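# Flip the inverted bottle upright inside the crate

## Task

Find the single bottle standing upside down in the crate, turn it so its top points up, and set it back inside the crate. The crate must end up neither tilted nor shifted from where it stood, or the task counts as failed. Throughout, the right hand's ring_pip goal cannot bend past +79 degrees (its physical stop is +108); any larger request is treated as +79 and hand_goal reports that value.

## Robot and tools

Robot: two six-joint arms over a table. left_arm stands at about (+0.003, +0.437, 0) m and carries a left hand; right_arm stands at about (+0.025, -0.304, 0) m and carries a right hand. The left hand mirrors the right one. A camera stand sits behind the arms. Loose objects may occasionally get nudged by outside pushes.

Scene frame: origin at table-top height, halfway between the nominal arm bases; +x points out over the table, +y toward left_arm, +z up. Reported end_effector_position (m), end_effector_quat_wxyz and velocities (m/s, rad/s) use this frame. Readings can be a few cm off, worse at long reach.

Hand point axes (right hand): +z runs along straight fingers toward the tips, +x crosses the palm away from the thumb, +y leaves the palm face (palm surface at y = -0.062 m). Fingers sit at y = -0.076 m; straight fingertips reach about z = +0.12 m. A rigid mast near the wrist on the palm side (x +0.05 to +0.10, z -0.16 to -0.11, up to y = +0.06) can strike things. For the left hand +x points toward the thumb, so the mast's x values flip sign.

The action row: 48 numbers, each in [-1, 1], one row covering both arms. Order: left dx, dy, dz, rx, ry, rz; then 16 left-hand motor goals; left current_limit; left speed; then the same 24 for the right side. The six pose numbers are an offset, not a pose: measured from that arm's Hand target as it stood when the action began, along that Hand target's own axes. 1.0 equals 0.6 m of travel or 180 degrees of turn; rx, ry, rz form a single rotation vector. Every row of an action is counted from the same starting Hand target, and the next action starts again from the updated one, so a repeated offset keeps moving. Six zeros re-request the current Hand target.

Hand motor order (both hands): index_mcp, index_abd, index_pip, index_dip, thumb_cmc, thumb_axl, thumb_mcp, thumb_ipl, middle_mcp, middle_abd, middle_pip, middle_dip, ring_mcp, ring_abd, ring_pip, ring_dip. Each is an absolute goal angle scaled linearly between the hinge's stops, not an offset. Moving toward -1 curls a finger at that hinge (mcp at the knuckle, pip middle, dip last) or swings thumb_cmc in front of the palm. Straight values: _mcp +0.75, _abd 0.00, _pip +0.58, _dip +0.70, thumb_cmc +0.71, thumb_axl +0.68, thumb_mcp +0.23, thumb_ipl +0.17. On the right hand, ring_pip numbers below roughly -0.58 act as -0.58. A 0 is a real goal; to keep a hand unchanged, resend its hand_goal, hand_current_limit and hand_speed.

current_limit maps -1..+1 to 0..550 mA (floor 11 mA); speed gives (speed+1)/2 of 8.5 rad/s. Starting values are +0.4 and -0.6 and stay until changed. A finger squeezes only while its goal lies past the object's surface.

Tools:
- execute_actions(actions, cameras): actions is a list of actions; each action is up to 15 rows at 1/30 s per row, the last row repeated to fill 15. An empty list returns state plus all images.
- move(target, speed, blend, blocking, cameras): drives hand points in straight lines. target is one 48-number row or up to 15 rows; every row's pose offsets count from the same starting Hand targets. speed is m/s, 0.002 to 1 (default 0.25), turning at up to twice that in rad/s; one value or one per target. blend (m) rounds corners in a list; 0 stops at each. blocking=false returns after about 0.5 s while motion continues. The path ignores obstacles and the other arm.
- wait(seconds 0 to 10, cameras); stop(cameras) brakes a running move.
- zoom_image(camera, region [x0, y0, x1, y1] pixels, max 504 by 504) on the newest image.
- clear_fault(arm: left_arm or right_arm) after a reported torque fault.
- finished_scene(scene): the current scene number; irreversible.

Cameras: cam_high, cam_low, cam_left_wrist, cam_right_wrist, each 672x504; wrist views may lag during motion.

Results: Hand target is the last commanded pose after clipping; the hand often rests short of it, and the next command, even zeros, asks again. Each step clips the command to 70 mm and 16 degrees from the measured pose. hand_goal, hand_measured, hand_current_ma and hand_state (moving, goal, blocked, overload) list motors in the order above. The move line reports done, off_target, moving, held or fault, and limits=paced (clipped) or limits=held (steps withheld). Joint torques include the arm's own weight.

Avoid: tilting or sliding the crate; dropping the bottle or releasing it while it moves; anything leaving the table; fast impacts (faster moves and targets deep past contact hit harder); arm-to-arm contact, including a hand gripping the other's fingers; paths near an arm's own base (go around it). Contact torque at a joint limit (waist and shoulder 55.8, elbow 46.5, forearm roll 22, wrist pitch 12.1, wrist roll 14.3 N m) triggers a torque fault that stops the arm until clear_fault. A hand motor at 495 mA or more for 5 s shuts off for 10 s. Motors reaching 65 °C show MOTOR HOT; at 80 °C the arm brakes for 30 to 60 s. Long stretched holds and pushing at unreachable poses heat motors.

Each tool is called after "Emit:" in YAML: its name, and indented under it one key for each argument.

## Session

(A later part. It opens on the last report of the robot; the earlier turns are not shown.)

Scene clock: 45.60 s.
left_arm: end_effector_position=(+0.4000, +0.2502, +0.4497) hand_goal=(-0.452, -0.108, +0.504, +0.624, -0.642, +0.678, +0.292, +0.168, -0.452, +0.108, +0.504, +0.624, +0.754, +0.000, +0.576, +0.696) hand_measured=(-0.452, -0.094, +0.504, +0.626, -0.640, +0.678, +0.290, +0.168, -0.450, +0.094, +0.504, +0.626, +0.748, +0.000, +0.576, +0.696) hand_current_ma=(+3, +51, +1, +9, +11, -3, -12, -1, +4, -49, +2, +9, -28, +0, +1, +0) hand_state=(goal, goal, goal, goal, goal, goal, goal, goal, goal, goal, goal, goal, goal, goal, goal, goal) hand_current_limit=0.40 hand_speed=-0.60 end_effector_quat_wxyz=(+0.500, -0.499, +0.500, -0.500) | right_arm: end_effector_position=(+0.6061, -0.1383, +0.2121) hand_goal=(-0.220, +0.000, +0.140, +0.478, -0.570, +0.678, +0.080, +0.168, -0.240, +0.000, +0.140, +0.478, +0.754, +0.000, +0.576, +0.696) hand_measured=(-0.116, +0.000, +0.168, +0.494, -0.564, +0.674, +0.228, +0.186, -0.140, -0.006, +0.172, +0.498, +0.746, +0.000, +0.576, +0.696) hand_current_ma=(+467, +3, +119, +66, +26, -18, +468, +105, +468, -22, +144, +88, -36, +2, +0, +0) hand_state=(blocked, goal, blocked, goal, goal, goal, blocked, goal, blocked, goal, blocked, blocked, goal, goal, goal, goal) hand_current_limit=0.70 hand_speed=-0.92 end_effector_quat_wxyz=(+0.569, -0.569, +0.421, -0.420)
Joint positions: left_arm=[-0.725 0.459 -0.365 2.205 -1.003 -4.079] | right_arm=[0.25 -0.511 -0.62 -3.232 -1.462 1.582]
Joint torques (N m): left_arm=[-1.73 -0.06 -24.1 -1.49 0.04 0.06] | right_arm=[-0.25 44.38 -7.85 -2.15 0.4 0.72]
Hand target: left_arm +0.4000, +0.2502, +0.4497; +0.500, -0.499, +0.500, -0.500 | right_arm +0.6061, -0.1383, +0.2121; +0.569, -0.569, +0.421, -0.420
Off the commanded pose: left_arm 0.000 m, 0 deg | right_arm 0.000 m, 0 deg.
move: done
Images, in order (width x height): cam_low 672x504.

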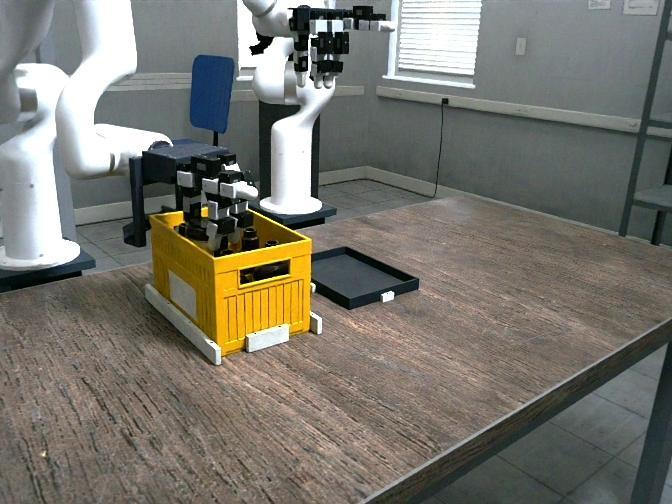

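Emit:
move:
  target: [0,0,0,0,0,0, -0.452,-0.108,0.504,0.623,-0.643,0.677,0.292,0.168,-0.452,0.108,0.504,0.623,0.754,0,0.576,0.696,0.4,-0.6, 0,-0.363,0,0,0,0, -0.22,0,0.139,0.478,-0.571,0.677,0.08,0.168,-0.24,0,0.139,0.478,0.754,0,0.576,0.696,0.7,-0.92]
  speed: 0.13
  cameras: ["cam_low","cam_high","cam_right_wrist"]

Emit:
zoom_image:
  camera: "cam_low"
  region: [150, 60, 300, 220]

Scene clock: 50.33 s.
left_arm: end_effector_position=(+0.4000, +0.2502, +0.4497) hand_goal=(-0.452, -0.108, +0.504, +0.624, -0.642, +0.678, +0.292, +0.168, -0.452, +0.108, +0.504, +0.624, +0.754, +0.000, +0.576, +0.696) hand_measured=(-0.452, -0.094, +0.504, +0.626, -0.640, +0.678, +0.290, +0.168, -0.450, +0.094, +0.504, +0.626, +0.748, +0.000, +0.576, +0.696) hand_current_ma=(+3, +51, +1, +9, +11, -3, -12, -1, +4, -49, +2, +9, -28, +0, +1, +0) hand_state=(goal, goal, goal, goal, goal, goal, goal, goal, goal, goal, goal, goal, goal, goal, goal, goal) hand_current_limit=0.40 hand_speed=-0.60 end_effector_quat_wxyz=(+0.500, -0.499, +0.500, -0.500) | right_arm: end_effector_position=(+0.6062, -0.1385, +0.4299) hand_goal=(-0.220, +0.000, +0.140, +0.478, -0.570, +0.678, +0.080, +0.168, -0.240, +0.000, +0.140, +0.478, +0.754, +0.000, +0.576, +0.696) hand_measured=(-0.116, +0.000, +0.168, +0.494, -0.564, +0.674, +0.228, +0.186, -0.140, -0.006, +0.174, +0.498, +0.746, +0.000, +0.576, +0.696) hand_current_ma=(+467, +3, +121, +68, +28, -18, +467, +107, +467, -22, +146, +90, -36, +2, +0, +0) hand_state=(blocked, goal, blocked, goal, goal, goal, blocked, goal, blocked, goal, blocked, blocked, goal, goal, goal, goal) hand_current_limit=0.70 hand_speed=-0.92 end_effector_quat_wxyz=(+0.569, -0.569, +0.421, -0.420)
Joint positions: left_arm=[-0.725 0.459 -0.365 2.205 -1.003 -4.079] | right_arm=[0.249 -0.008 -0.682 -3.257 -0.899 1.644]
Joint torques (N m): left_arm=[-4.5 0.92 -26.55 -1.5 0.05 0.03] | right_arm=[-18.94 38.41 -22 -4.16 0.75 0.98]
Hand target: left_arm +0.4000, +0.2502, +0.4497; +0.500, -0.499, +0.500, -0.500 | right_arm +0.6062, -0.1385, +0.4299; +0.569, -0.569, +0.421, -0.420
Off the commanded pose: left_arm 0.000 m, 0 deg | right_arm 0.000 m, 0 deg.
move: done
camera_calibration:
cam_right_wrist: T_world_to_cam=[[-0.265157, 0.722751, -0.638219, 0.565853], [-0.803353, 0.200443, 0.560755, 0.226081], [0.533213, 0.661403, 0.527475, -0.325871], [0, 0, 0, 1]] pos_world=[0.505421, -0.238755, 0.406251]
Images, in order (width x height): cam_high 672x504, cam_low 672x504, cam_right_wrist 672x504.

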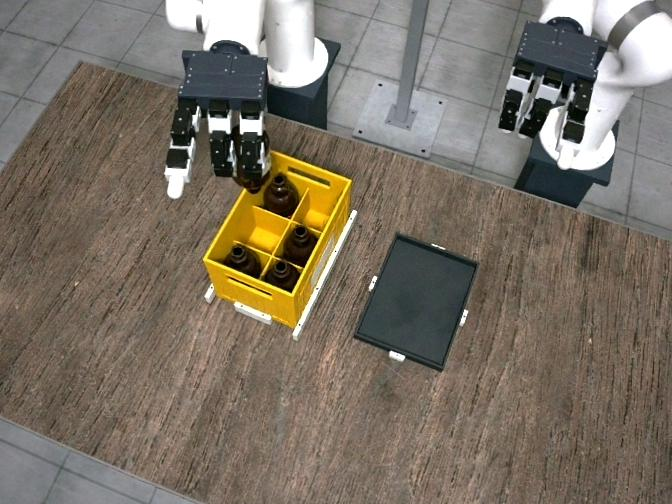

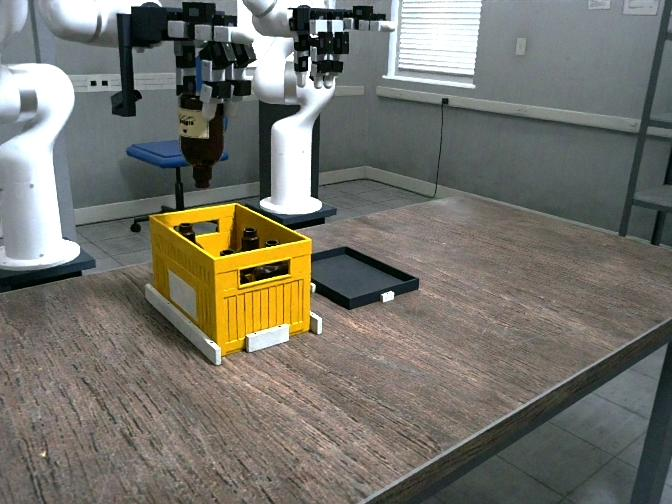

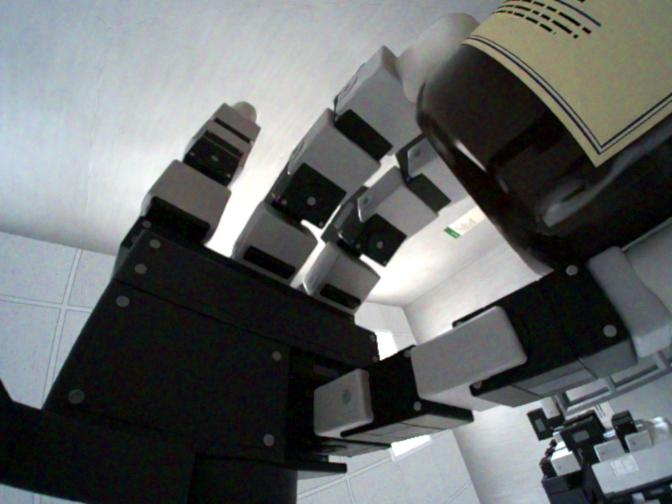

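Scaled by 3.150 from the camera's 672x504 image, which has a finer 960x720 frame.

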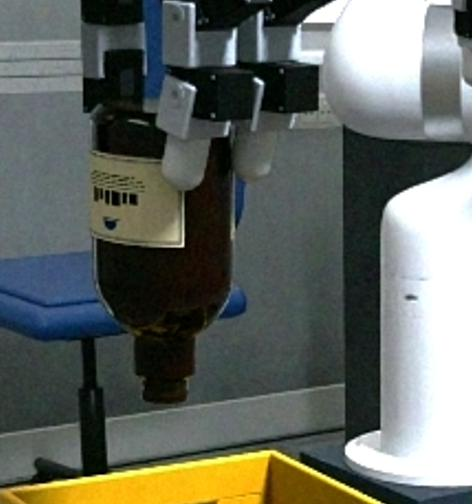

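Emit:
move:
  target:
    - [0,0,0,0,0,0, -0.452,-0.108,0.504,0.623,-0.643,0.677,0.292,0.168,-0.452,0.108,0.504,0.623,0.754,0,0.576,0.696,0.4,-0.6, -0.099,-0.033,-0.04,0,0,0.5, -0.22,0,0.139,0.478,-0.571,0.677,0.08,0.168,-0.24,0,0.139,0.478,0.754,0,0.576,0.696,0.7,-0.92]
    - [0,0,0,0,0,0, -0.452,-0.108,0.504,0.623,-0.643,0.677,0.292,0.168,-0.452,0.108,0.504,0.623,0.754,0,0.576,0.696,0.4,-0.6, -0.152,0.05,-0.051,0,0,1.0, -0.22,0,0.139,0.478,-0.571,0.677,0.08,0.168,-0.24,0,0.139,0.478,0.754,0,0.576,0.696,0.7,-0.92]
  speed: 0.21
  blend: 0.02
  cameras: ["all"]

Emit:
zoom_image:
  camera: "cam_low"
  region: [150, 0, 330, 180]

Emit:
zoom_image:
  camera: "cam_high"
  region: [250, 30, 410, 200]

Scene clock: 60.30 s.
left_arm: end_effector_position=(+0.4000, +0.2502, +0.4497) hand_goal=(-0.452, -0.108, +0.504, +0.624, -0.642, +0.678, +0.292, +0.168, -0.452, +0.108, +0.504, +0.624, +0.754, +0.000, +0.576, +0.696) hand_measured=(-0.452, -0.094, +0.504, +0.626, -0.640, +0.678, +0.290, +0.168, -0.450, +0.094, +0.504, +0.626, +0.748, +0.000, +0.576, +0.696) hand_current_ma=(+3, +51, +1, +9, +11, -3, -12, -1, +4, -49, +2, +9, -28, +0, +1, +0) hand_state=(goal, goal, goal, goal, goal, goal, goal, goal, goal, goal, goal, goal, goal, goal, goal, goal) hand_current_limit=0.40 hand_speed=-0.60 end_effector_quat_wxyz=(+0.500, -0.499, +0.500, -0.500) | right_arm: end_effector_position=(+0.5502, -0.0602, +0.4000) hand_goal=(-0.220, +0.000, +0.140, +0.478, -0.570, +0.678, +0.080, +0.168, -0.240, +0.000, +0.140, +0.478, +0.754, +0.000, +0.576, +0.696) hand_measured=(-0.136, +0.014, +0.174, +0.496, -0.572, +0.672, +0.228, +0.192, -0.146, -0.048, +0.174, +0.498, +0.762, -0.002, +0.576, +0.696) hand_current_ma=(+420, +54, +149, +79, -7, -27, +468, +137, +467, -186, +147, +90, +32, -5, +0, +0) hand_state=(blocked, goal, blocked, goal, goal, goal, blocked, blocked, blocked, blocked, blocked, blocked, goal, goal, goal, goal) hand_current_limit=0.70 hand_speed=-0.92 end_effector_quat_wxyz=(+0.420, +0.421, +0.569, +0.569)
Joint positions: left_arm=[-0.725 0.459 -0.365 2.205 -1.003 -4.079] | right_arm=[0.62 -0.434 -0.565 -2.859 -1.445 4.677]
Joint torques (N m): left_arm=[-8.28 0.15 -31.75 -1.56 -0.02 0.08] | right_arm=[15.59 15.25 -15.09 3.16 -4.2 0.97]
Hand target: left_arm +0.4000, +0.2502, +0.4497; +0.500, -0.499, +0.500, -0.500 | right_arm +0.5502, -0.0602, +0.4000; +0.420, +0.421, +0.569, +0.569
Off the commanded pose: left_arm 0.000 m, 0 deg | right_arm 0.000 m, 0 deg.
move: done
camera_calibration:
cam_left_wrist: T_world_to_cam=[[-0.0338505, 0.808012, 0.588193, -0.489701], [-0.727996, -0.423159, 0.539406, 0.108527], [0.684745, -0.409943, 0.602553, -0.321737], [0, 0, 0, 1]] pos_world=[0.282738, 0.309715, 0.423362]
cam_right_wrist: T_world_to_cam=[[0.186196, -0.74688, 0.638358, -0.372151], [-0.552867, -0.616741, -0.560328, 0.443548], [0.8122, -0.248596, -0.527761, -0.118134], [0, 0, 0, 1]] pos_world=[0.410465, -0.0337658, 0.423751]

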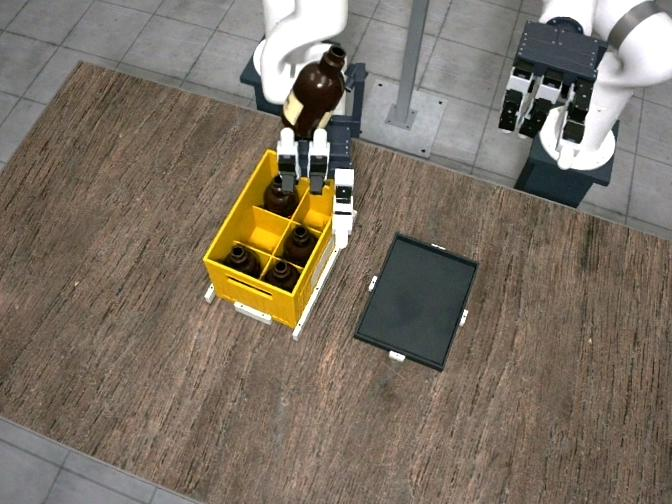

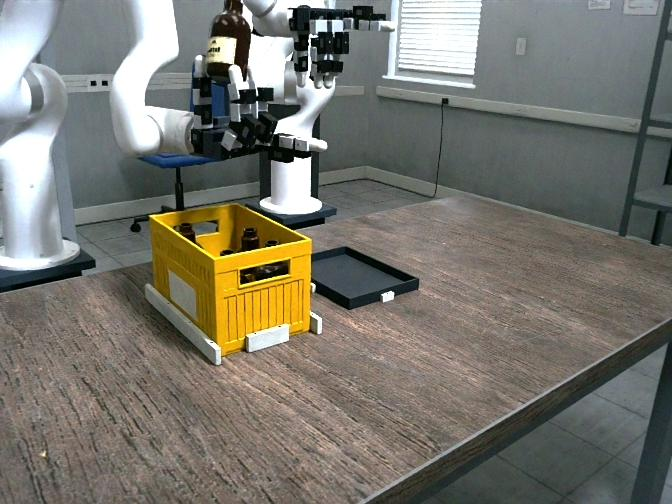

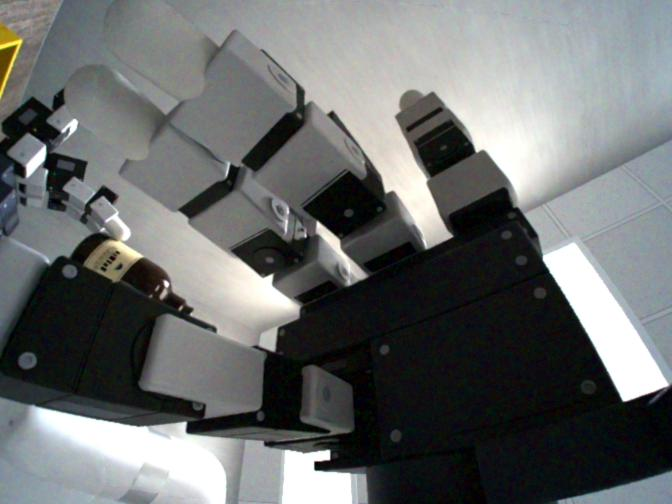

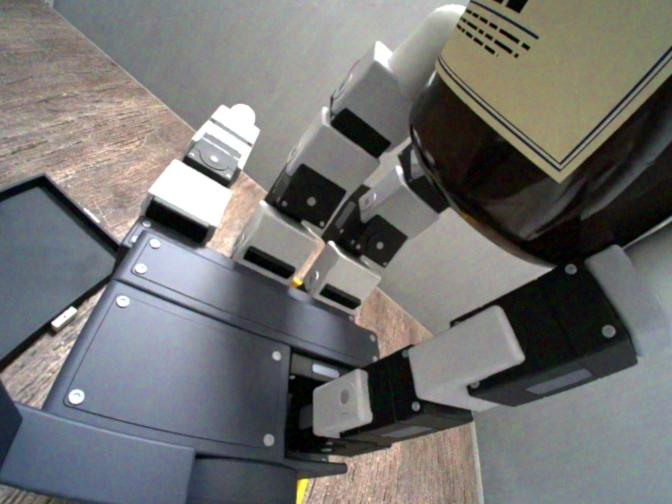

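Scaled by 2.800 from the camera's 672x504 image, which has a finer 960x720 frame.

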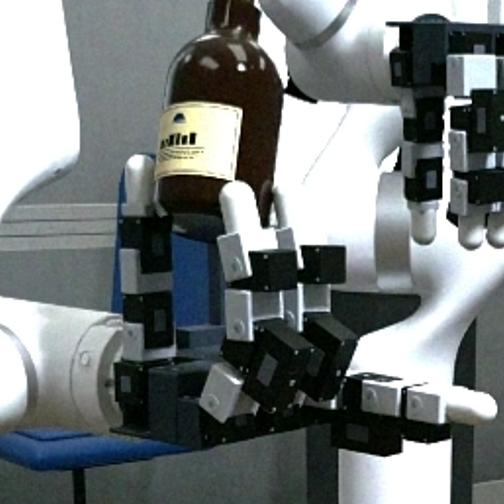

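Scaled by 2.965 from the camera's 672x504 image, which has a finer 960x720 frame.

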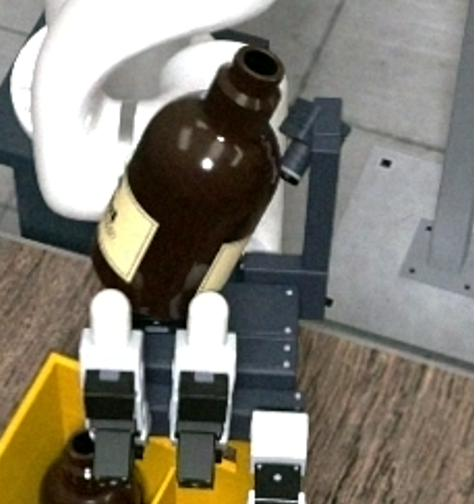

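Emit:
move:
  target:
    - [0.05,-0.383,0,0,0.0833,0, -0.452,-0.108,0.504,0.623,-0.643,0.677,0.292,0.168,-0.452,0.108,0.504,0.623,0.754,0,0.576,0.696,0.4,-0.6, 0,-0.0667,0,0.033,0,0.104, -0.22,0,0.139,0.478,-0.571,0.677,0.08,0.168,-0.24,0,0.139,0.478,0.754,0,0.576,0.696,0.7,-0.92]
    - [0.578,-0.383,0.289,0,0.0833,0, -0.452,-0.108,0.504,0.623,-0.643,0.677,0.292,0.168,-0.452,0.108,0.504,0.623,0.754,0,0.576,0.696,0.4,-0.6, 0,-0.0667,0,0.033,0,0.104, -0.22,0,0.139,0.478,-0.571,0.677,0.08,0.168,-0.24,0,0.139,0.478,0.754,0,0.576,0.696,0.7,-0.92]
  speed: 0.22
  blend: 0.04
  cameras: ["all"]

Emit:
zoom_image:
  camera: "cam_low"
  region: [160, 0, 310, 150]

Emit:
zoom_image:
  camera: "cam_high"
  region: [240, 0, 390, 170]

Scene clock: 69.27 s.
left_arm: end_effector_position=(+0.5729, -0.0967, +0.6795) hand_goal=(-0.452, -0.108, +0.504, +0.624, -0.642, +0.678, +0.292, +0.168, -0.452, +0.108, +0.504, +0.624, +0.754, +0.000, +0.576, +0.696) hand_measured=(-0.452, -0.094, +0.504, +0.626, -0.640, +0.678, +0.290, +0.168, -0.452, +0.094, +0.504, +0.626, +0.746, +0.000, +0.576, +0.696) hand_current_ma=(+1, +51, +1, +9, +8, -3, -12, -1, +3, -49, +2, +9, -32, +0, +0, +0) hand_state=(goal, goal, goal, goal, goal, goal, goal, goal, goal, goal, goal, goal, goal, goal, goal, goal) hand_current_limit=0.40 hand_speed=-0.60 end_effector_quat_wxyz=(+0.431, -0.430, +0.561, -0.561) | right_arm: end_effector_position=(+0.5502, -0.0602, +0.3600) hand_goal=(-0.220, +0.000, +0.140, +0.478, -0.570, +0.678, +0.080, +0.168, -0.240, +0.000, +0.140, +0.478, +0.754, +0.000, +0.576, +0.696) hand_measured=(-0.136, +0.020, +0.176, +0.496, -0.560, +0.672, +0.228, +0.192, -0.148, -0.042, +0.174, +0.498, +0.762, -0.002, +0.576, +0.696) hand_current_ma=(+420, +72, +156, +79, +40, -27, +467, +137, +453, -162, +147, +90, +32, -5, +0, +0) hand_state=(blocked, goal, blocked, goal, goal, goal, blocked, blocked, blocked, blocked, blocked, blocked, goal, goal, goal, goal) hand_current_limit=0.70 hand_speed=-0.92 end_effector_quat_wxyz=(+0.300, +0.529, +0.521, +0.599)
Joint positions: left_arm=[-0.874 -0.345 -1.651 1.914 -0.681 -3.571] | right_arm=[0.684 -0.45 -0.567 -2.809 -1.358 5.003]
Joint torques (N m): left_arm=[-12.28 29.25 -34.87 -2.48 0.72 0.81] | right_arm=[15.48 19.24 -15.08 3.34 0.51 0.58]
Hand target: left_arm +0.5729, -0.0968, +0.6795; +0.431, -0.430, +0.561, -0.561 | right_arm +0.5502, -0.0602, +0.3600; +0.300, +0.529, +0.521, +0.599
Off the commanded pose: left_arm 0.000 m, 0 deg | right_arm 0.000 m, 0 deg.
move: done
camera_calibration:
cam_left_wrist: T_world_to_cam=[[0.176353, 0.789079, 0.588434, -0.461059], [-0.812676, -0.220581, 0.539353, 0.0317118], [0.55539, -0.573323, 0.602365, -0.662494], [0, 0, 0, 1]] pos_world=[0.475022, -0.00901589, 0.653262]
cam_right_wrist: T_world_to_cam=[[0.284439, -0.888936, 0.359008, -0.3086], [-0.66644, -0.452537, -0.59251, 0.505091], [0.689168, -0.0707245, -0.721142, 0.00871693], [0, 0, 0, 1]] pos_world=[0.418383, -0.0451365, 0.416347]

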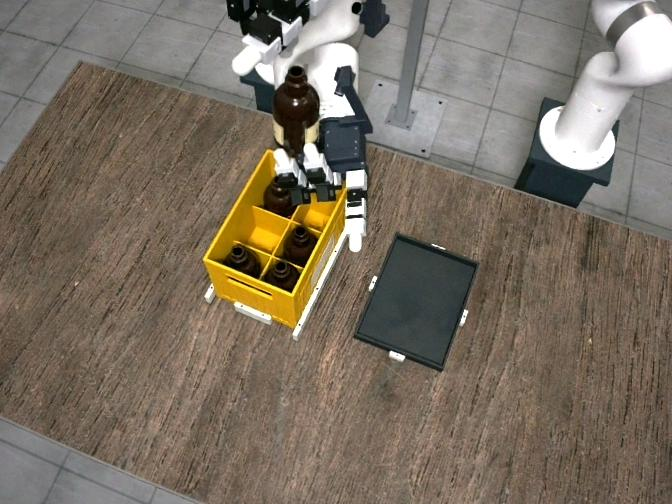

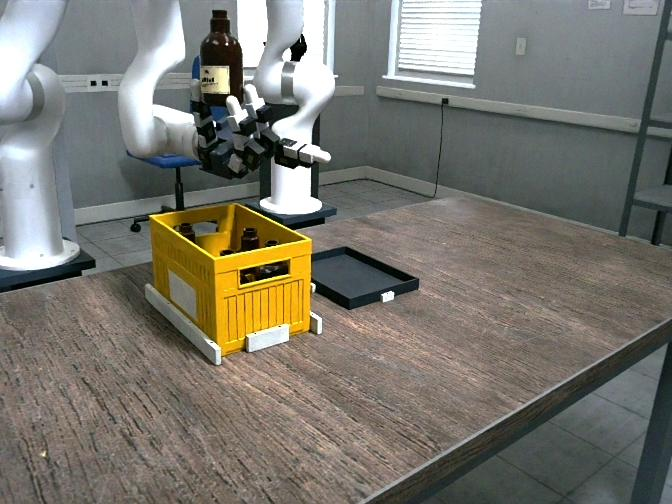

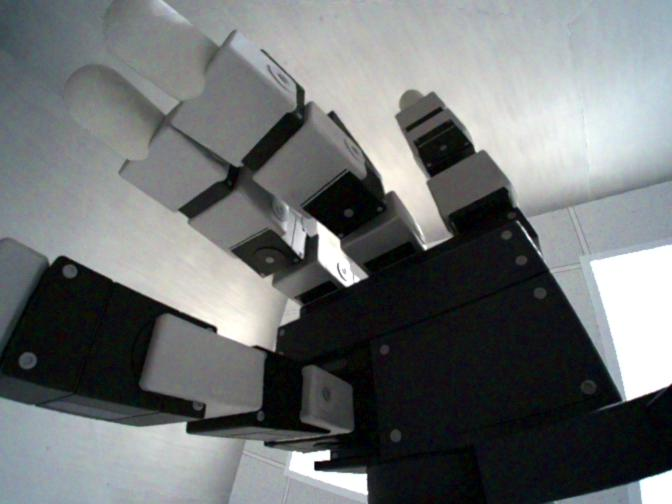

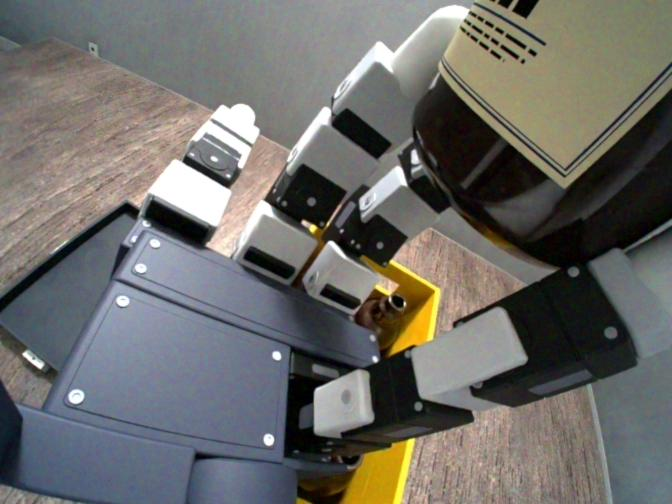

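Scaled by 3.360 from the camera's 672x504 image, which has a finer 960x720 frame.

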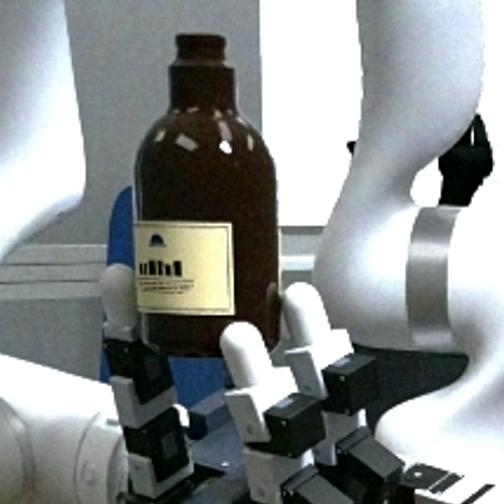

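Scaled by 2.965 from the camera's 672x504 image, which has a finer 960x720 frame.

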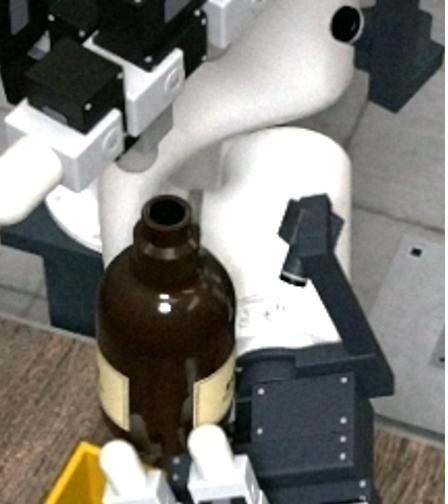

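Emit:
move:
  target: [0.0047,0.1225,0.002,0,0,0, -0.452,-0.108,0.504,0.623,-0.643,0.677,0.292,0.168,-0.452,0.108,0.504,0.623,0.754,0,0.576,0.696,0.4,-0.6, 0,0,0,0,0,0, -0.22,0,0.139,0.478,-0.571,0.677,0.08,0.168,-0.24,0,0.139,0.478,0.754,0,0.576,0.696,0.7,-0.92]
  speed: 0.12
  cameras: ["all"]

Emit:
zoom_image:
  camera: "cam_low"
  region: [160, 0, 310, 120]

Emit:
zoom_image:
  camera: "cam_high"
  region: [240, 0, 390, 170]

Scene clock: 74.30 s.
left_arm: end_effector_position=(+0.5734, -0.0998, +0.6061) hand_goal=(-0.452, -0.108, +0.504, +0.624, -0.642, +0.678, +0.292, +0.168, -0.452, +0.108, +0.504, +0.624, +0.754, +0.000, +0.576, +0.696) hand_measured=(-0.452, -0.094, +0.504, +0.626, -0.640, +0.678, +0.290, +0.168, -0.452, +0.094, +0.504, +0.626, +0.746, +0.000, +0.576, +0.696) hand_current_ma=(+1, +51, +1, +9, +8, -3, -12, -1, +3, -50, +2, +9, -32, +0, +0, +0) hand_state=(goal, goal, goal, goal, goal, goal, goal, goal, goal, goal, goal, goal, goal, goal, goal, goal) hand_current_limit=0.40 hand_speed=-0.60 end_effector_quat_wxyz=(+0.431, -0.430, +0.561, -0.561) | right_arm: end_effector_position=(+0.5502, -0.0602, +0.3600) hand_goal=(-0.220, +0.000, +0.140, +0.478, -0.570, +0.678, +0.080, +0.168, -0.240, +0.000, +0.140, +0.478, +0.754, +0.000, +0.576, +0.696) hand_measured=(-0.136, +0.020, +0.176, +0.496, -0.560, +0.672, +0.228, +0.192, -0.148, -0.042, +0.174, +0.498, +0.762, -0.002, +0.576, +0.696) hand_current_ma=(+420, +72, +156, +79, +40, -27, +467, +137, +453, -162, +147, +90, +32, -5, +0, +0) hand_state=(blocked, goal, blocked, goal, goal, goal, blocked, blocked, blocked, blocked, blocked, blocked, goal, goal, goal, goal) hand_current_limit=0.70 hand_speed=-0.92 end_effector_quat_wxyz=(+0.300, +0.529, +0.521, +0.599)
Joint positions: left_arm=[-0.877 -0.354 -1.5 2.08 -0.75 -3.792] | right_arm=[0.684 -0.45 -0.567 -2.809 -1.358 5.003]
Joint torques (N m): left_arm=[-5.64 30.15 -17.89 5.73 -2.26 -0.71] | right_arm=[14.94 28.82 -15.11 2.91 0.39 0.68]
Hand target: left_arm +0.5734, -0.0998, +0.6060; +0.431, -0.430, +0.561, -0.561 | right_arm +0.5502, -0.0602, +0.3600; +0.300, +0.529, +0.521, +0.599
Off the commanded pose: left_arm 0.000 m, 0 deg | right_arm 0.000 m, 0 deg.
move: done
camera_calibration:
cam_left_wrist: T_world_to_cam=[[0.176492, 0.789016, 0.588476, -0.415621], [-0.812644, -0.220539, 0.539418, 0.0710466], [0.555392, -0.573424, 0.602266, -0.620162], [0, 0, 0, 1]] pos_world=[0.475522, -0.0120158, 0.579762]
cam_right_wrist: T_world_to_cam=[[0.284439, -0.888936, 0.359008, -0.3086], [-0.66644, -0.452537, -0.59251, 0.505091], [0.689168, -0.0707245, -0.721142, 0.00871693], [0, 0, 0, 1]] pos_world=[0.418383, -0.0451365, 0.416347]

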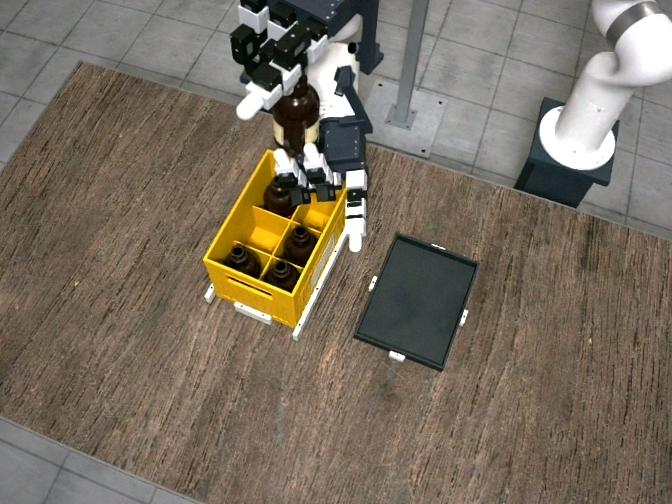

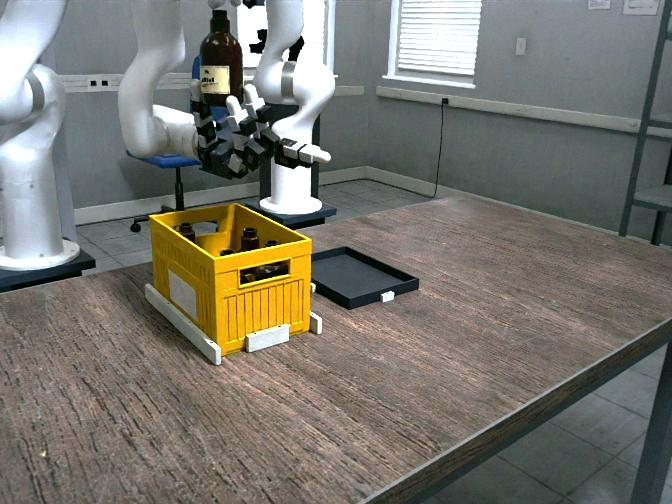

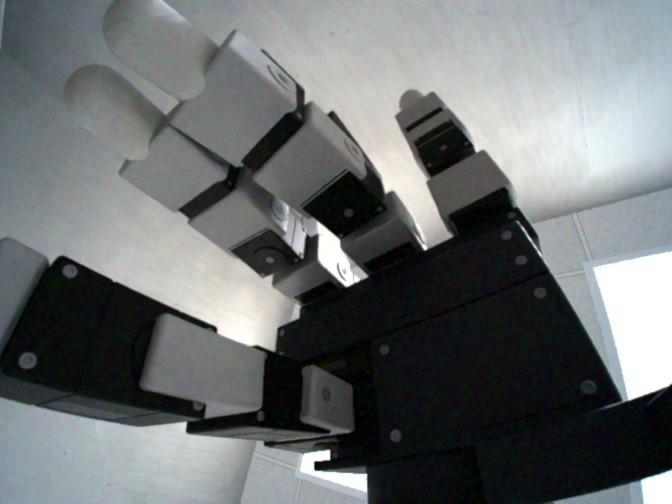

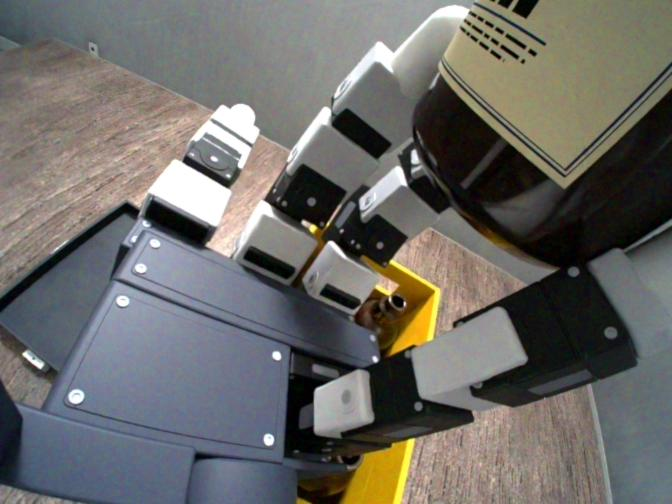

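Scaled by 3.360 from the camera's 672x504 image, which has a finer 960x720 frame.

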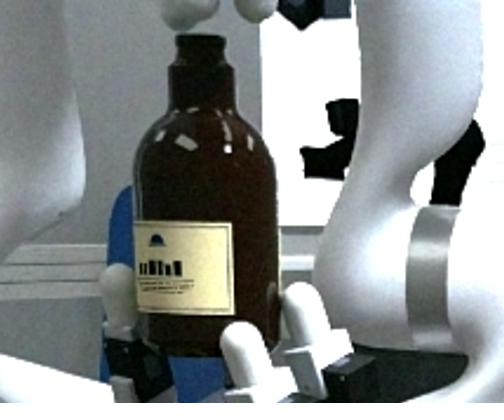

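Scaled by 2.965 from the camera's 672x504 image, which has a finer 960x720 frame.

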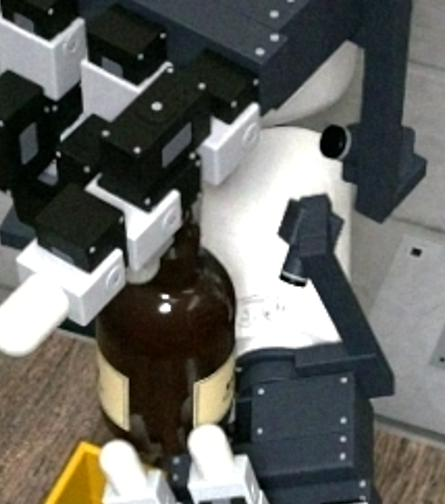

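Emit:
move:
  target: [0.0037,0.07,-0.001,0,0,0, -0.452,-0.108,0.504,0.623,-0.643,0.677,0.292,0.168,-0.452,0.108,0.504,0.623,0.754,0,0.576,0.696,0.4,-0.6, 0,0,0,0,0,0, -0.22,0,0.139,0.478,-0.571,0.677,0.08,0.168,-0.24,0,0.139,0.478,0.754,0,0.576,0.696,0.7,-0.92]
  speed: 0.06
  cameras: ["cam_high","cam_low","cam_left_wrist"]

Emit:
zoom_image:
  camera: "cam_low"
  region: [160, 0, 310, 120]

Scene clock: 77.87 s.
left_arm: end_effector_position=(+0.5727, -0.1011, +0.5804) hand_goal=(-0.452, -0.108, +0.504, +0.624, -0.642, +0.678, +0.292, +0.168, -0.452, +0.108, +0.504, +0.624, +0.754, +0.000, +0.576, +0.696) hand_measured=(-0.452, -0.094, +0.504, +0.626, -0.640, +0.678, +0.290, +0.168, -0.452, +0.094, +0.504, +0.626, +0.746, +0.000, +0.576, +0.696) hand_current_ma=(+1, +51, +1, +9, +8, -3, -12, -1, +3, -50, +2, +9, -34, +0, -1, +0) hand_state=(goal, goal, goal, goal, goal, goal, goal, goal, goal, goal, goal, goal, goal, goal, goal, goal) hand_current_limit=0.40 hand_speed=-0.60 end_effector_quat_wxyz=(+0.431, -0.430, +0.561, -0.561) | right_arm: end_effector_position=(+0.5502, -0.0602, +0.3600) hand_goal=(-0.220, +0.000, +0.140, +0.478, -0.570, +0.678, +0.080, +0.168, -0.240, +0.000, +0.140, +0.478, +0.754, +0.000, +0.576, +0.696) hand_measured=(-0.136, +0.020, +0.176, +0.496, -0.560, +0.672, +0.228, +0.192, -0.148, -0.042, +0.174, +0.498, +0.762, -0.002, +0.576, +0.696) hand_current_ma=(+420, +72, +156, +79, +40, -27, +467, +137, +453, -162, +147, +90, +32, -5, +0, +0) hand_state=(blocked, goal, blocked, goal, goal, goal, blocked, blocked, blocked, blocked, blocked, blocked, goal, goal, goal, goal) hand_current_limit=0.70 hand_speed=-0.92 end_effector_quat_wxyz=(+0.300, +0.529, +0.521, +0.599)
Joint positions: left_arm=[-0.879 -0.363 -1.455 2.126 -0.779 -3.857] | right_arm=[0.684 -0.45 -0.567 -2.809 -1.358 5.003]
Joint torques (N m): left_arm=[5.34 51.26 -34.5 -2.47 0.53 0.3] | right_arm=[15.69 37.5 -15.54 3.1 0.45 0.57]
Hand target: left_arm +0.5728, -0.1010, +0.5805; +0.431, -0.430, +0.561, -0.561 (not the last commanded pose) | right_arm +0.5502, -0.0602, +0.3600; +0.300, +0.529, +0.521, +0.599
Off the commanded pose: left_arm 0.016 m, 0 deg | right_arm 0.000 m, 0 deg.
move: held (left_arm; a check stopped the path); limits=held
pose unreachable (left arm): on one or more control steps of this call, first in action 0 (counted from 0), this arm could not follow its commanded pose, so it was not sent that pose on those steps. It may still have moved: this result reports where it is.
cause: moving toward the commanded pose would bring a part of the arm too close to another arm (a part of this arm just beyond joint 4 (forearm roll) and a part of the right arm just beyond its joint 3 (elbow), 11 mm apart when this arm was first held).
camera_calibration:
cam_left_wrist: T_world_to_cam=[[0.176676, 0.78882, 0.588684, -0.399671], [-0.812415, -0.220782, 0.539664, 0.083697], [0.555669, -0.573601, 0.601842, -0.605058], [0, 0, 0, 1]] pos_world=[0.474821, -0.0133149, 0.554261]
Images, in order (width x height): cam_high 672x504, cam_low 672x504, cam_left_wrist 672x504.

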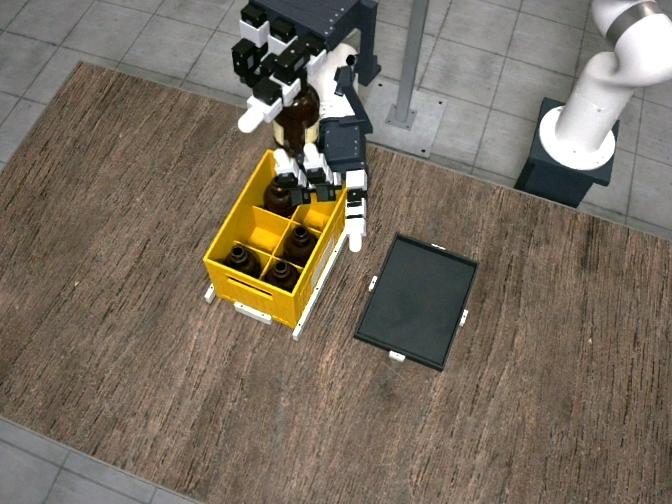

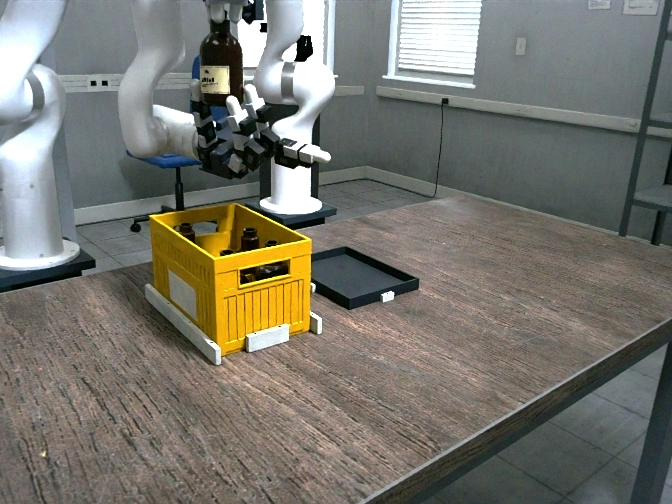

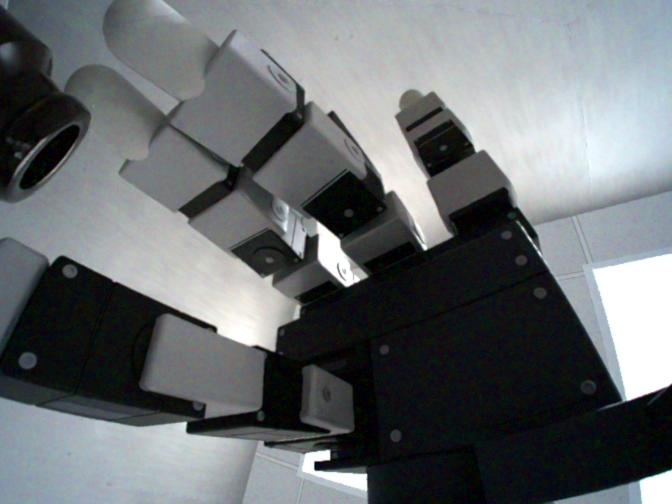

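Scaled by 3.360 from the camera's 672x504 image, which has a finer 960x720 frame.

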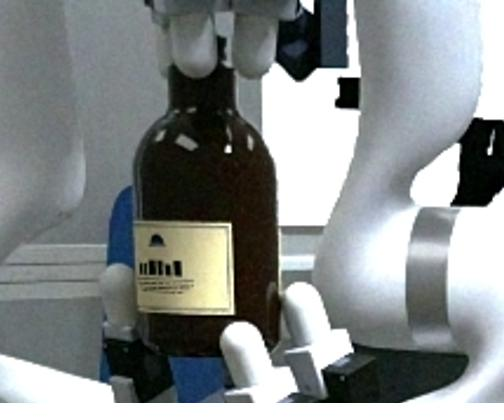

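Emit:
move:
  target:
    - [0,-0.0742,0,0,0,0, -0.452,-0.108,0.504,0.623,-0.643,0.677,0.292,0.168,-0.452,0.108,0.504,0.623,0.754,0,0.576,0.696,0.4,-0.6, 0,0,0,0,0,0, -0.22,0,0.139,0.478,-0.571,0.677,0.08,0.168,-0.24,0,0.139,0.478,0.754,0,0.576,0.696,0.7,-0.92]
    - [-0.0567,-0.0742,0.0588,0,0.0833,0, -0.452,-0.108,0.504,0.623,-0.643,0.677,0.292,0.168,-0.452,0.108,0.504,0.623,0.754,0,0.576,0.696,0.4,-0.6, 0.039,-0.0025,0.0993,0,0,0, -0.22,0,0.139,0.478,-0.571,0.677,0.08,0.168,-0.24,0,0.139,0.478,0.754,0,0.576,0.696,0.7,-0.92]
  speed: 0.1
  cameras: ["cam_high","cam_low","cam_left_wrist"]

Emit:
zoom_image:
  camera: "cam_low"
  region: [170, 0, 320, 120]

Emit:
zoom_image:
  camera: "cam_high"
  region: [240, 0, 410, 170]

Scene clock: 83.53 s.
left_arm: end_effector_position=(+0.6156, -0.0773, +0.6250) hand_goal=(-0.452, -0.108, +0.504, +0.624, -0.642, +0.678, +0.292, +0.168, -0.452, +0.108, +0.504, +0.624, +0.754, +0.000, +0.576, +0.696) hand_measured=(-0.452, -0.094, +0.504, +0.626, -0.640, +0.678, +0.290, +0.168, -0.452, +0.094, +0.504, +0.626, +0.746, +0.000, +0.576, +0.696) hand_current_ma=(+1, +51, +1, +9, +7, -3, -12, -1, +3, -50, +2, +9, -35, +0, -1, +0) hand_state=(goal, goal, goal, goal, goal, goal, goal, goal, goal, goal, goal, goal, goal, goal, goal, goal) hand_current_limit=0.40 hand_speed=-0.60 end_effector_quat_wxyz=(+0.354, -0.353, +0.613, -0.612) | right_arm: end_effector_position=(+0.6001, -0.0201, +0.3600) hand_goal=(-0.220, +0.000, +0.140, +0.478, -0.570, +0.678, +0.080, +0.168, -0.240, +0.000, +0.140, +0.478, +0.754, +0.000, +0.576, +0.696) hand_measured=(-0.136, +0.020, +0.176, +0.496, -0.560, +0.672, +0.228, +0.192, -0.150, -0.042, +0.174, +0.498, +0.762, -0.002, +0.576, +0.696) hand_current_ma=(+420, +73, +157, +79, +44, -27, +467, +137, +450, -161, +147, +90, +32, -5, +0, +0) hand_state=(blocked, goal, blocked, goal, goal, goal, blocked, blocked, blocked, blocked, blocked, blocked, goal, goal, goal, goal) hand_current_limit=0.70 hand_speed=-0.92 end_effector_quat_wxyz=(+0.300, +0.529, +0.521, +0.599)
Joint positions: left_arm=[-0.703 -0.337 -1.52 2.644 -0.435 -4.254] | right_arm=[0.689 -0.543 -0.741 -2.797 -1.282 4.974]
Joint torques (N m): left_arm=[9.02 50.79 -17.6 3.26 -2.54 -0.85] | right_arm=[15.7 19.97 -16.41 3 0.5 -1.4]
Hand target: left_arm +0.6156, -0.0773, +0.6251; +0.354, -0.353, +0.613, -0.612 | right_arm +0.6001, -0.0201, +0.3600; +0.300, +0.529, +0.521, +0.599
Off the commanded pose: left_arm 0.000 m, 0 deg | right_arm 0.000 m, 0 deg.
move: done
camera_calibration:
cam_left_wrist: T_world_to_cam=[[0.37496, 0.71603, 0.588818, -0.580045], [-0.841561, -0.00348982, 0.540151, 0.134104], [0.388819, -0.698061, 0.601274, -0.548595], [0, 0, 0, 1]] pos_world=[0.543655, 0.0328446, 0.59896]
Images, in order (width x height): cam_high 672x504, cam_low 672x504, cam_left_wrist 672x504.

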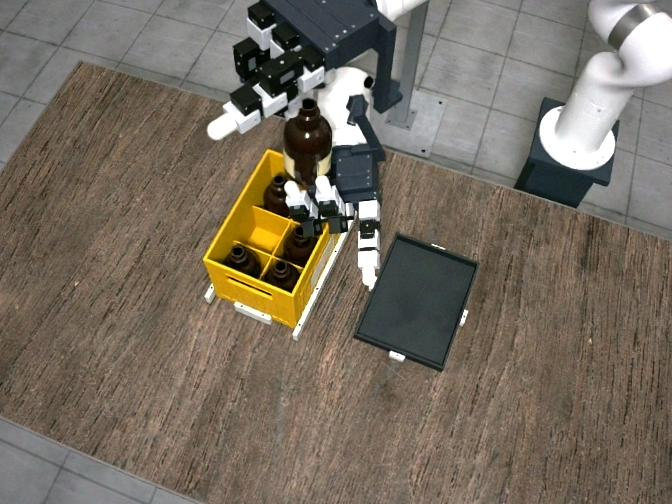

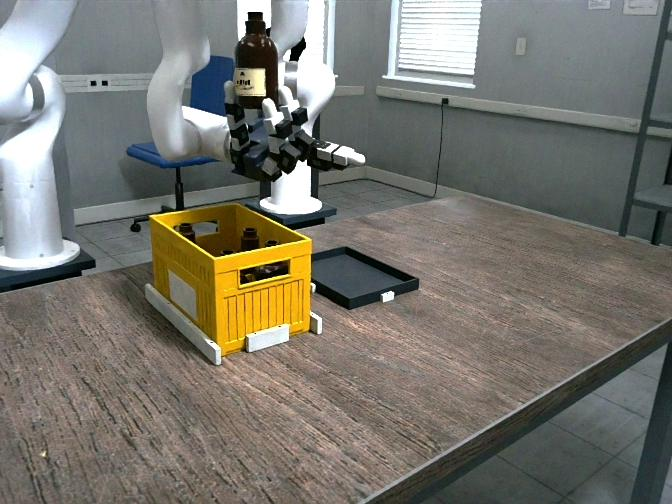

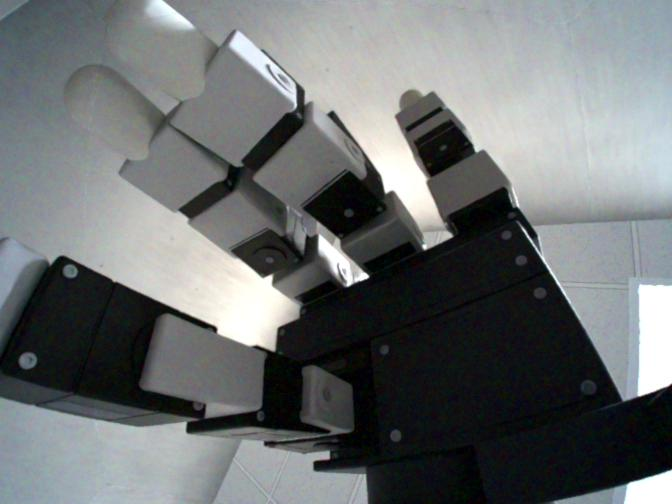

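Scaled by 3.360 from the camera's 672x504 image, which has a finer 960x720 frame.

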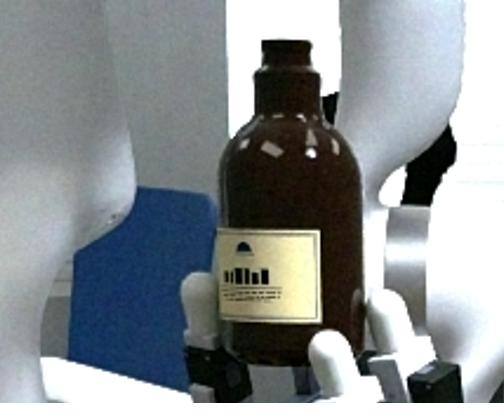

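Scaled by 2.965 from the camera's 672x504 image, which has a finer 960x720 frame.

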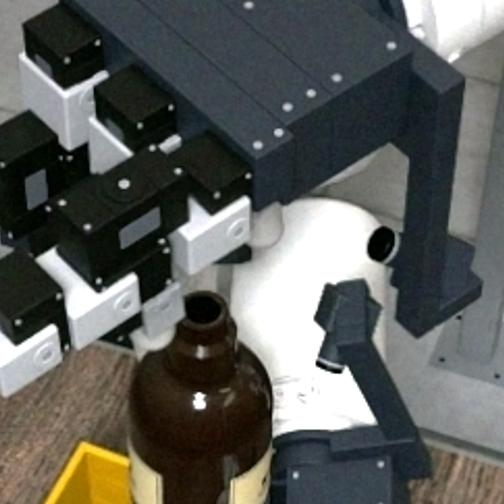

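Emit:
move:
  target: [0.0014,0.1,-0.0005,0,0,0, -0.452,-0.108,0.504,0.623,-0.643,0.677,0.292,0.168,-0.452,0.108,0.504,0.623,0.754,0,0.576,0.696,0.4,-0.6, 0,0,0,0,0,0, -0.22,0,0.139,0.478,-0.571,0.677,0.08,0.168,-0.24,0,0.139,0.478,0.754,0,0.576,0.696,0.7,-0.92]
  speed: 0.06
  cameras: ["cam_high","cam_low","cam_left_wrist"]

Emit:
zoom_image:
  camera: "cam_low"
  region: [190, 0, 310, 100]

Scene clock: 85.93 s.
left_arm: end_effector_position=(+0.6149, -0.0779, +0.5652) hand_goal=(-0.452, -0.108, +0.504, +0.624, -0.642, +0.678, +0.292, +0.168, -0.452, +0.108, +0.504, +0.624, +0.754, +0.000, +0.576, +0.696) hand_measured=(-0.452, -0.094, +0.504, +0.626, -0.640, +0.678, +0.290, +0.168, -0.452, +0.094, +0.504, +0.626, +0.746, +0.000, +0.576, +0.696) hand_current_ma=(+1, +51, +1, +9, +7, -3, -12, -1, +3, -50, +2, +9, -35, +0, -1, +0) hand_state=(goal, goal, goal, goal, goal, goal, goal, goal, goal, goal, goal, goal, goal, goal, goal, goal) hand_current_limit=0.40 hand_speed=-0.60 end_effector_quat_wxyz=(+0.354, -0.353, +0.613, -0.612) | right_arm: end_effector_position=(+0.6001, -0.0201, +0.3600) hand_goal=(-0.220, +0.000, +0.140, +0.478, -0.570, +0.678, +0.080, +0.168, -0.240, +0.000, +0.140, +0.478, +0.754, +0.000, +0.576, +0.696) hand_measured=(-0.136, +0.020, +0.176, +0.496, -0.560, +0.672, +0.228, +0.192, -0.150, -0.042, +0.174, +0.498, +0.762, -0.002, +0.576, +0.696) hand_current_ma=(+420, +73, +157, +79, +44, -27, +468, +137, +450, -161, +147, +90, +32, -5, +0, +0) hand_state=(blocked, goal, blocked, goal, goal, goal, blocked, blocked, blocked, blocked, blocked, blocked, goal, goal, goal, goal) hand_current_limit=0.70 hand_speed=-0.92 end_effector_quat_wxyz=(+0.300, +0.529, +0.521, +0.599)
Joint positions: left_arm=[-0.705 -0.354 -1.409 2.745 -0.552 -4.369] | right_arm=[0.689 -0.543 -0.741 -2.797 -1.282 4.974]
Joint torques (N m): left_arm=[-5.14 30.3 -17.52 4.14 -2.84 -0.65] | right_arm=[16.01 19.17 -16.2 3.11 0.48 -1.32]
Hand target: left_arm +0.6150, -0.0778, +0.5651; +0.354, -0.353, +0.613, -0.612 | right_arm +0.6001, -0.0201, +0.3600; +0.300, +0.529, +0.521, +0.599
Off the commanded pose: left_arm 0.000 m, 0 deg | right_arm 0.000 m, 0 deg.
move: done
camera_calibration:
cam_left_wrist: T_world_to_cam=[[0.374848, 0.716124, 0.588774, -0.544039], [-0.841748, -0.00325068, 0.539861, 0.166204], [0.388521, -0.697965, 0.601578, -0.51277], [0, 0, 0, 1]] pos_world=[0.543056, 0.0322439, 0.53906]
Images, in order (width x height): cam_high 672x504, cam_low 672x504, cam_left_wrist 672x504.

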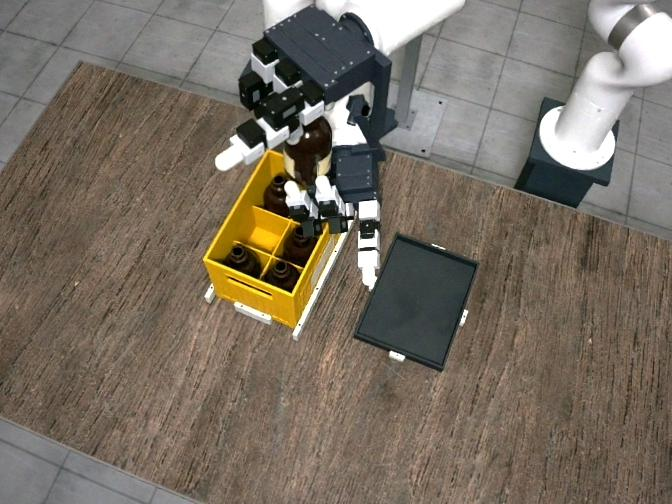

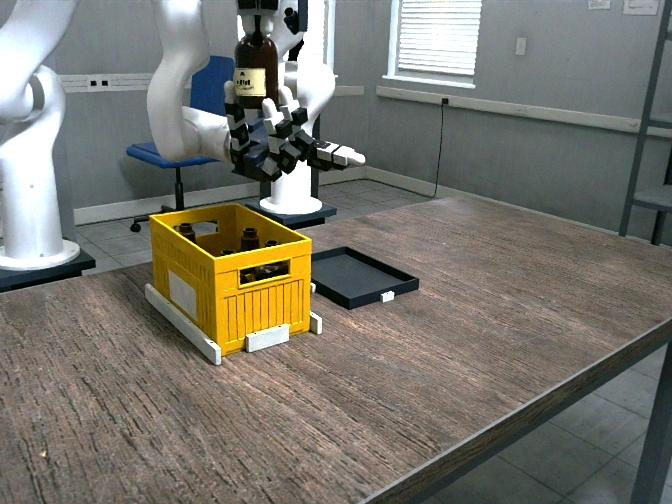

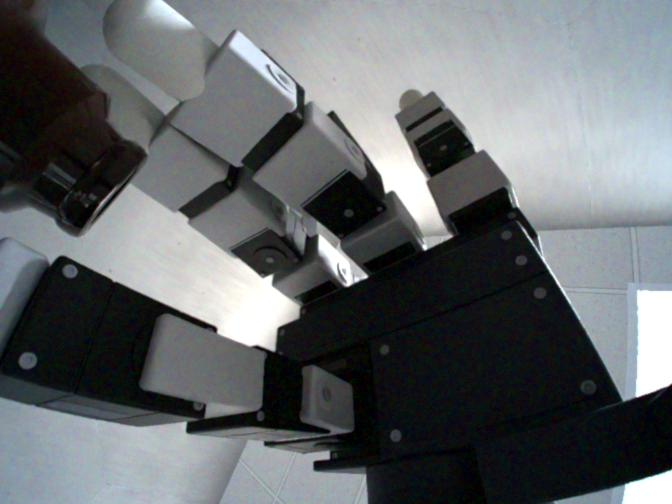

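Scaled by 4.200 from the camera's 672x504 image, which has a finer 960x720 frame.

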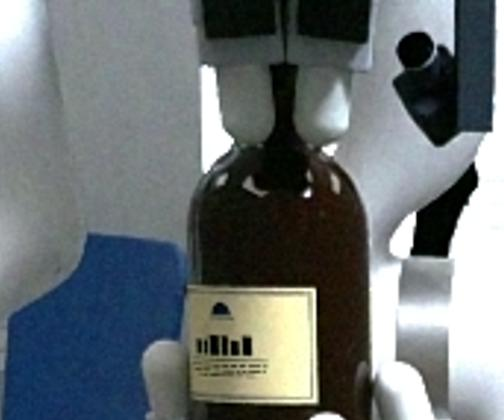

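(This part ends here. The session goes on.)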